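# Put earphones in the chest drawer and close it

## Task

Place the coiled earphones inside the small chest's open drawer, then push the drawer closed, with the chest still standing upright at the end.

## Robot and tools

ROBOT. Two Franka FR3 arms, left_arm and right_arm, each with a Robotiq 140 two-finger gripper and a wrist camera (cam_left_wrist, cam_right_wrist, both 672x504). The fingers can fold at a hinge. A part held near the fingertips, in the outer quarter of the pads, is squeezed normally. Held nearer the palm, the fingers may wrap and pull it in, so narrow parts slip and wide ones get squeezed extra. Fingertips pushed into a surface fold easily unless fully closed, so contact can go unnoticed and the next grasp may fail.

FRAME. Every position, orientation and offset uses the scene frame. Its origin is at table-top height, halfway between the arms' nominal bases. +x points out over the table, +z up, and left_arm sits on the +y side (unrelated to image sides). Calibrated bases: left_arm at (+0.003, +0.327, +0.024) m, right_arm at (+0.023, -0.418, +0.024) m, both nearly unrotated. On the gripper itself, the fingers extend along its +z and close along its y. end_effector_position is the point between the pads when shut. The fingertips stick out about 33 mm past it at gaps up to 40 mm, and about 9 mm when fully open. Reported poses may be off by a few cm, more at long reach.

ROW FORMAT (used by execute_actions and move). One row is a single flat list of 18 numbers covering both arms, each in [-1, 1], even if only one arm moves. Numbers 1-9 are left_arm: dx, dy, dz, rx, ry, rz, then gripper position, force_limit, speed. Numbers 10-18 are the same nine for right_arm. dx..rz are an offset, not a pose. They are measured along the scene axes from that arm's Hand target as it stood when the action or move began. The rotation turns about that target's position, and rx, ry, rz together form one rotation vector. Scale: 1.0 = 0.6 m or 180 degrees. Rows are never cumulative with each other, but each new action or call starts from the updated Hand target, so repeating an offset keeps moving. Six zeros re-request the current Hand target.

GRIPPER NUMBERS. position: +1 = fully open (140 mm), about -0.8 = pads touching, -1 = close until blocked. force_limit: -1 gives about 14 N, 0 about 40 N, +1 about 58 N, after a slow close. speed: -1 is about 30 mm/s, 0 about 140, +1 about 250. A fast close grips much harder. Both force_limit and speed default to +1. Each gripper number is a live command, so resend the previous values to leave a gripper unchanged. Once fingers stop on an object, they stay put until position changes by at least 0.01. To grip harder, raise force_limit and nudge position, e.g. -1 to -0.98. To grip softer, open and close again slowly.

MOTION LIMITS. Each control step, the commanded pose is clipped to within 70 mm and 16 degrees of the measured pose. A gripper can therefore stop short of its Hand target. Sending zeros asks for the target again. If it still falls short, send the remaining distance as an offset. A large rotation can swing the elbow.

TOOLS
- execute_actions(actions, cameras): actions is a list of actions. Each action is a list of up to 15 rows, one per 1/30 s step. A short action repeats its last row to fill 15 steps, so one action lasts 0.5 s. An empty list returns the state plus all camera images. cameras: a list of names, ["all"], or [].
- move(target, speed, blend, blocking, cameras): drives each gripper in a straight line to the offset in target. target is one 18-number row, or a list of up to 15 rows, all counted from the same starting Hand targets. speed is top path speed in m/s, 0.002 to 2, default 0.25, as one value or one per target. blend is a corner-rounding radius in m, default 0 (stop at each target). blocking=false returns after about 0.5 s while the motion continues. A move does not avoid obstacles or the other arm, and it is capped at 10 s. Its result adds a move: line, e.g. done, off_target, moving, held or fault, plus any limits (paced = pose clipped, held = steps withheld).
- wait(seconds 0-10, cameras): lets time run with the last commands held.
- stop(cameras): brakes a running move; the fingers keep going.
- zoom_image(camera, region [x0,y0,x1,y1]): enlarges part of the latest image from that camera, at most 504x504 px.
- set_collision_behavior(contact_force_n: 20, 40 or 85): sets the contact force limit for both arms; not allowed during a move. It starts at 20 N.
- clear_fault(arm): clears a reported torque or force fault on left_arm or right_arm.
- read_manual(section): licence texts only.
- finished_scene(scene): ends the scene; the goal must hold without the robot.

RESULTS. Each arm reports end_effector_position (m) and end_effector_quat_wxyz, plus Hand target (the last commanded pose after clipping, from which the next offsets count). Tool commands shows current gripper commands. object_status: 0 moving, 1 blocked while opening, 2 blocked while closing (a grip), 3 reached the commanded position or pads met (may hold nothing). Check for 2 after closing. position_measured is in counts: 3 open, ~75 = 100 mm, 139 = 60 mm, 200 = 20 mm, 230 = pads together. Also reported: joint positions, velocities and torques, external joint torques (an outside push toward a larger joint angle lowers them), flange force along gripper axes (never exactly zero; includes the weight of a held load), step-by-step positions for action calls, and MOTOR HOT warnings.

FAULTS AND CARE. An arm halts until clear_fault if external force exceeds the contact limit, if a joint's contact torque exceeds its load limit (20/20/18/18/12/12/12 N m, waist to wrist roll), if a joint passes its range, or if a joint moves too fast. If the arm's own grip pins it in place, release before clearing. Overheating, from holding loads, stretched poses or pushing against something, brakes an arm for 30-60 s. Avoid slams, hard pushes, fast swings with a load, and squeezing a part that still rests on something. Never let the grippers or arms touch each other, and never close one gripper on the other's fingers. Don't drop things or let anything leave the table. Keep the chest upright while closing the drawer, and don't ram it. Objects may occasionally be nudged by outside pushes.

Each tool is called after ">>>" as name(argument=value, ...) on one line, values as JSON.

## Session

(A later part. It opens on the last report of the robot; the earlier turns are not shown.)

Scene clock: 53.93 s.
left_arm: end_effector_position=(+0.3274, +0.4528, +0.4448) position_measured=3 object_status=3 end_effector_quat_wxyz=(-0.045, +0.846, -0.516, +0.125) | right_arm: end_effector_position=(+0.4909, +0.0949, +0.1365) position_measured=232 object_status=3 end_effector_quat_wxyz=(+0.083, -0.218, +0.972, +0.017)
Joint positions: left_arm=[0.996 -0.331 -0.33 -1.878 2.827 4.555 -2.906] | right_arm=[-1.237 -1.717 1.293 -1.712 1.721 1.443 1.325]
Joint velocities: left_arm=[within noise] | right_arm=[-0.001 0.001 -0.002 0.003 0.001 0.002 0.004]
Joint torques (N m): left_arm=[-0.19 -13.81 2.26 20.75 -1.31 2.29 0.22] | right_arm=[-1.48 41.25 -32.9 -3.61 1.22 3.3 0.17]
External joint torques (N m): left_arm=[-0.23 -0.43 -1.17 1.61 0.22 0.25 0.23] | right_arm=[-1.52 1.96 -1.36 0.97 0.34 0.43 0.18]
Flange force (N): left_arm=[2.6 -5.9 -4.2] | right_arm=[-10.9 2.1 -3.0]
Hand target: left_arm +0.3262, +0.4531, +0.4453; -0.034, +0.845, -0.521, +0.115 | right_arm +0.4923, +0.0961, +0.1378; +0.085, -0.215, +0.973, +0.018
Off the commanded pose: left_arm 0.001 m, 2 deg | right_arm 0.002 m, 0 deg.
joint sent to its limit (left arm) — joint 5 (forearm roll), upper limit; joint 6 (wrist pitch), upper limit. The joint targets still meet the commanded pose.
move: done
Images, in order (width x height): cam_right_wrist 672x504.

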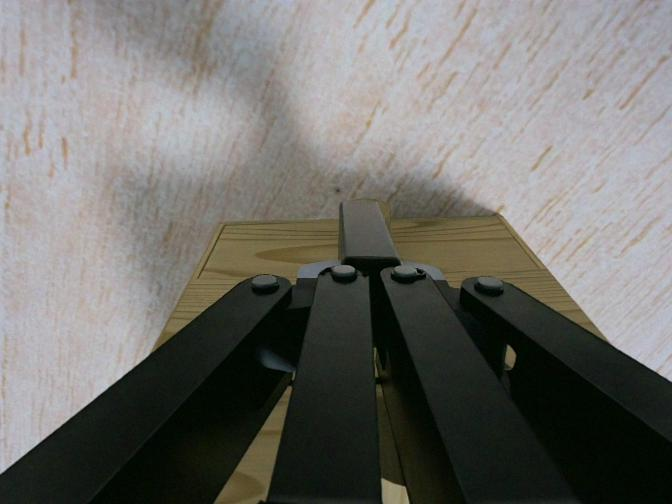

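>>> move(target=[0,0,0,0,0,0,1,1,1,0.011,0.005,0,0,0,0,-0.85,-1,0], cameras=["cam_right_wrist"], speed=0.03)

>>> move(target=[0,0,0,0,0,0,1,1,1,0.009,0.0042,0,0,0,0,-0.85,-1,0], cameras=["cam_right_wrist"], speed=0.03)

Scene clock: 55.00 s.
left_arm: end_effector_position=(+0.3274, +0.4528, +0.4448) position_measured=3 object_status=3 end_effector_quat_wxyz=(-0.045, +0.846, -0.516, +0.125) | right_arm: end_effector_position=(+0.4961, +0.0979, +0.1360) position_measured=232 object_status=3 end_effector_quat_wxyz=(+0.082, -0.218, +0.972, +0.016)
Joint positions: left_arm=[0.996 -0.331 -0.33 -1.878 2.827 4.555 -2.906] | right_arm=[-1.258 -1.713 1.292 -1.684 1.723 1.443 1.331]
Joint torques (N m): left_arm=[-0.24 -13.71 2.32 20.74 -1.3 2.27 0.18] | right_arm=[-2.14 41.72 -32.74 -3.2 1.52 3.85 0.17]
External joint torques (N m): left_arm=[-0.22 -0.27 -1.05 1.57 0.25 0.23 0.2] | right_arm=[-2.02 1.81 -1.37 1.53 0.65 0.99 0.17]
Flange force (N): left_arm=[2.3 -6.2 -4.2] | right_arm=[-15.0 3.2 -1.7]
Hand target: left_arm +0.3262, +0.4531, +0.4453; -0.034, +0.845, -0.521, +0.115 | right_arm +0.4989, +0.0991, +0.1378; +0.085, -0.215, +0.973, +0.018
Off the commanded pose: left_arm 0.001 m, 2 deg | right_arm 0.004 m, 1 deg.
joint sent to its limit (left arm) — joint 5 (forearm roll), upper limit; joint 6 (wrist pitch), upper limit. The joint targets still meet the commanded pose.
move: off_target (right_arm)
Images, in order (width x height): cam_right_wrist 672x504.

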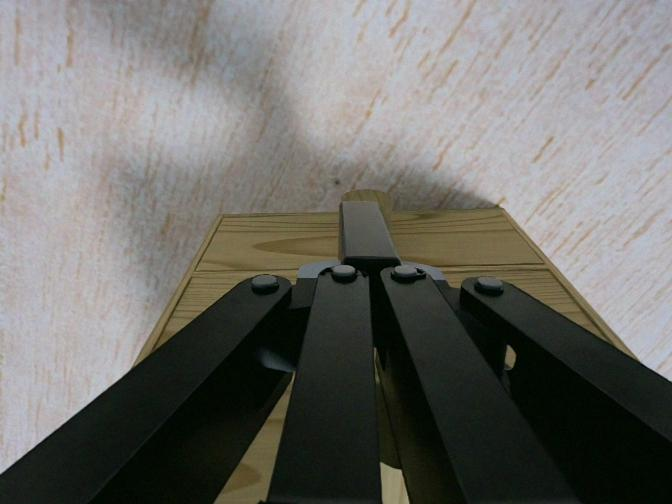

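Scene clock: 55.87 s.
left_arm: end_effector_position=(+0.3274, +0.4528, +0.4448) position_measured=3 object_status=3 end_effector_quat_wxyz=(-0.045, +0.846, -0.516, +0.125) | right_arm: end_effector_position=(+0.4962, +0.0988, +0.1338) position_measured=232 object_status=3 end_effector_quat_wxyz=(+0.074, -0.218, +0.973, +0.015)
Joint positions: left_arm=[0.996 -0.331 -0.33 -1.878 2.827 4.555 -2.906] | right_arm=[-1.275 -1.713 1.289 -1.661 1.726 1.427 1.337]
Joint velocities: left_arm=[within noise] | right_arm=[-0.002 0.001 -0.001 0 0.003 -0.002 0.004]
Joint torques (N m): left_arm=[-0.19 -13.77 2.25 20.73 -1.3 2.27 0.19] | right_arm=[-3.53 41.51 -34 -3 2.74 6 0.17]
External joint torques (N m): left_arm=[-0.23 -0.5 -1.17 1.6 0.24 0.24 0.21] | right_arm=[-3.36 1.05 -2.77 1.89 1.89 3.16 0.17]
Flange force (N): left_arm=[2.7 -5.7 -4.2] | right_arm=[-21.4 4.1 1.0]
Hand target: left_arm +0.3262, +0.4531, +0.4453; -0.034, +0.845, -0.521, +0.115 | right_arm +0.5043, +0.1016, +0.1378; +0.085, -0.215, +0.973, +0.018
Off the commanded pose: left_arm 0.001 m, 2 deg | right_arm 0.009 m, 1 deg.
joint sent to its limit (left arm) — joint 5 (forearm roll), upper limit; joint 6 (wrist pitch), upper limit. The joint targets still meet the commanded pose.
move: off_target (right_arm)
Images, in order (width x height): cam_right_wrist 672x504.

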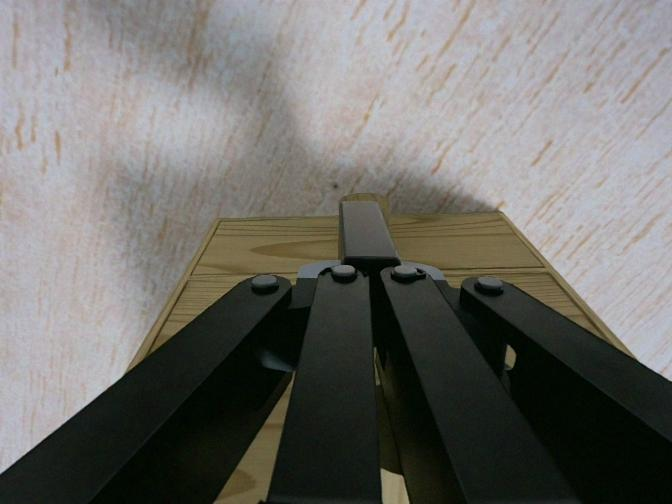

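>>> move(target=[[0,0,0,0,0,0,1,1,1,-0.12,-0.055,0,0,0,0,-0.85,-1,0],[0,0,0,0,0,0,1,1,1,-0.2,-0.092,0.35,-0.0233,0.0504,0,-0.85,-1,0]], blend=0.02, cameras=["cam_right_wrist"])

Scene clock: 58.13 s.
left_arm: end_effector_position=(+0.3274, +0.4528, +0.4448) position_measured=3 object_status=3 end_effector_quat_wxyz=(-0.045, +0.846, -0.516, +0.125) | right_arm: end_effector_position=(+0.3848, +0.0473, +0.3481) position_measured=232 object_status=3 end_effector_quat_wxyz=(+0.002, -0.219, +0.976, +0.000)
Joint positions: left_arm=[0.996 -0.331 -0.33 -1.878 2.827 4.555 -2.906] | right_arm=[-1.205 -1.379 1.036 -1.59 1.339 1.055 1.318]
Joint velocities: left_arm=[within noise] | right_arm=[-0.001 -0.001 -0.001 -0.001 0 -0.004 0.004]
Joint torques (N m): left_arm=[-0.24 -13.75 2.32 20.74 -1.32 2.27 0.2] | right_arm=[-1.17 38.83 -27.66 2.43 0.4 2.15 0.13]
External joint torques (N m): left_arm=[-0.25 -0.28 -1.09 1.54 0.22 0.23 0.21] | right_arm=[-1.08 1.5 -0.22 0.91 -0.29 -0.34 0.13]
Flange force (N): left_arm=[2.4 -6.0 -4.0] | right_arm=[-7.2 1.6 -6.8]
Hand target: left_arm +0.3262, +0.4531, +0.4453; -0.034, +0.845, -0.521, +0.115 | right_arm +0.3843, +0.0464, +0.3478; +0.000, -0.216, +0.976, +0.000
Off the commanded pose: left_arm 0.001 m, 2 deg | right_arm 0.001 m, 0 deg.
joint sent to its limit (left arm) — joint 5 (forearm roll), upper limit; joint 6 (wrist pitch), upper limit. The joint targets still meet the commanded pose.
move: done
Images, in order (width x height): cam_right_wrist 672x504.

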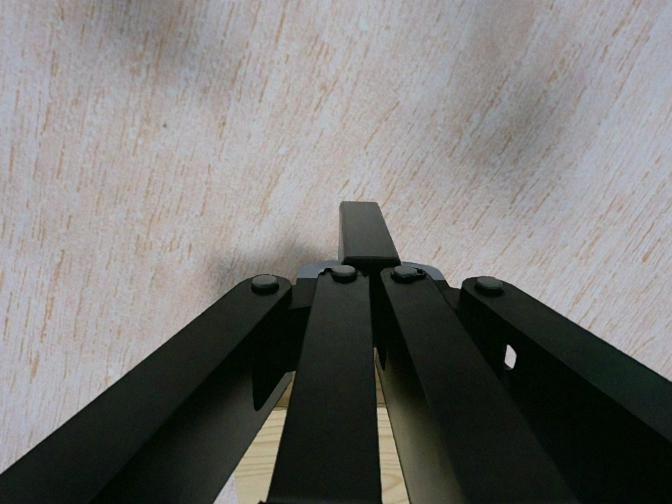

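>>> move(target=[0,0,0,0,0,0,1,1,1,-0.1,-0.046,0,0.11,-0.24,0,1,-1,0], cameras=["cam_right_wrist"])

Scene clock: 61.20 s.
left_arm: end_effector_position=(+0.3274, +0.4528, +0.4448) position_measured=3 object_status=3 end_effector_quat_wxyz=(-0.045, +0.846, -0.516, +0.125) | right_arm: end_effector_position=(+0.3243, +0.0185, +0.3476) position_measured=3 object_status=3 end_effector_quat_wxyz=(+0.393, -0.200, +0.894, +0.083)
Joint positions: left_arm=[0.996 -0.331 -0.33 -1.878 2.827 4.555 -2.906] | right_arm=[-0.257 -1.799 1.125 -2.579 1.445 1.958 1.391]
Joint velocities: left_arm=[within noise] | right_arm=[0.001 -0.001 0 -0.001 0 0.002 0.006]
Joint torques (N m): left_arm=[-0.17 -13.7 2.25 20.65 -1.29 2.27 0.21] | right_arm=[-0.52 19.24 -23.96 3.12 1.16 3.78 0.15]
External joint torques (N m): left_arm=[-0.2 -0.2 -1.16 1.45 0.24 0.23 0.22] | right_arm=[-0.57 -0.08 0.14 -0.07 0.26 0.25 0.18]
Flange force (N): left_arm=[2.4 -6.1 -3.8] | right_arm=[-0.8 0.2 1.9]
Hand target: left_arm +0.3262, +0.4531, +0.4453; -0.034, +0.845, -0.521, +0.115 | right_arm +0.3243, +0.0188, +0.3478; +0.394, -0.198, +0.894, +0.084
Off the commanded pose: left_arm 0.001 m, 2 deg | right_arm 0.000 m, 0 deg.
joint sent to its limit (left arm) — joint 5 (forearm roll), upper limit; joint 6 (wrist pitch), upper limit. The joint targets still meet the commanded pose.
joint sent to its limit (right arm) — joint 2 (shoulder), lower limit. The joint targets still meet the commanded pose.
move: done
Images, in order (width x height): cam_right_wrist 672x504.

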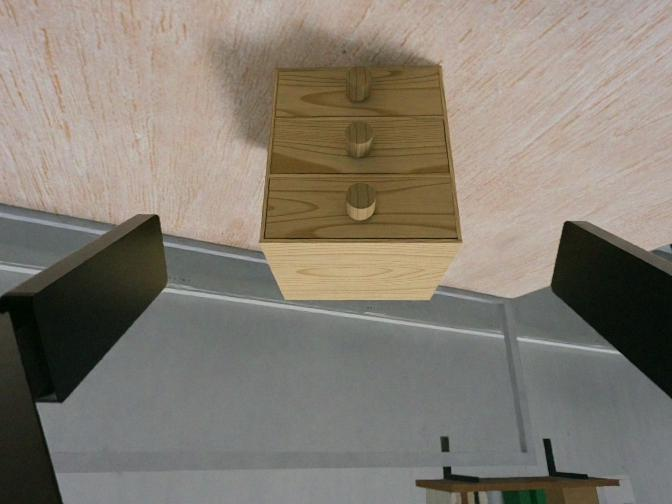

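Shut flush.

>>> finished_scene(scene=2)

The scene is finished: the task was done.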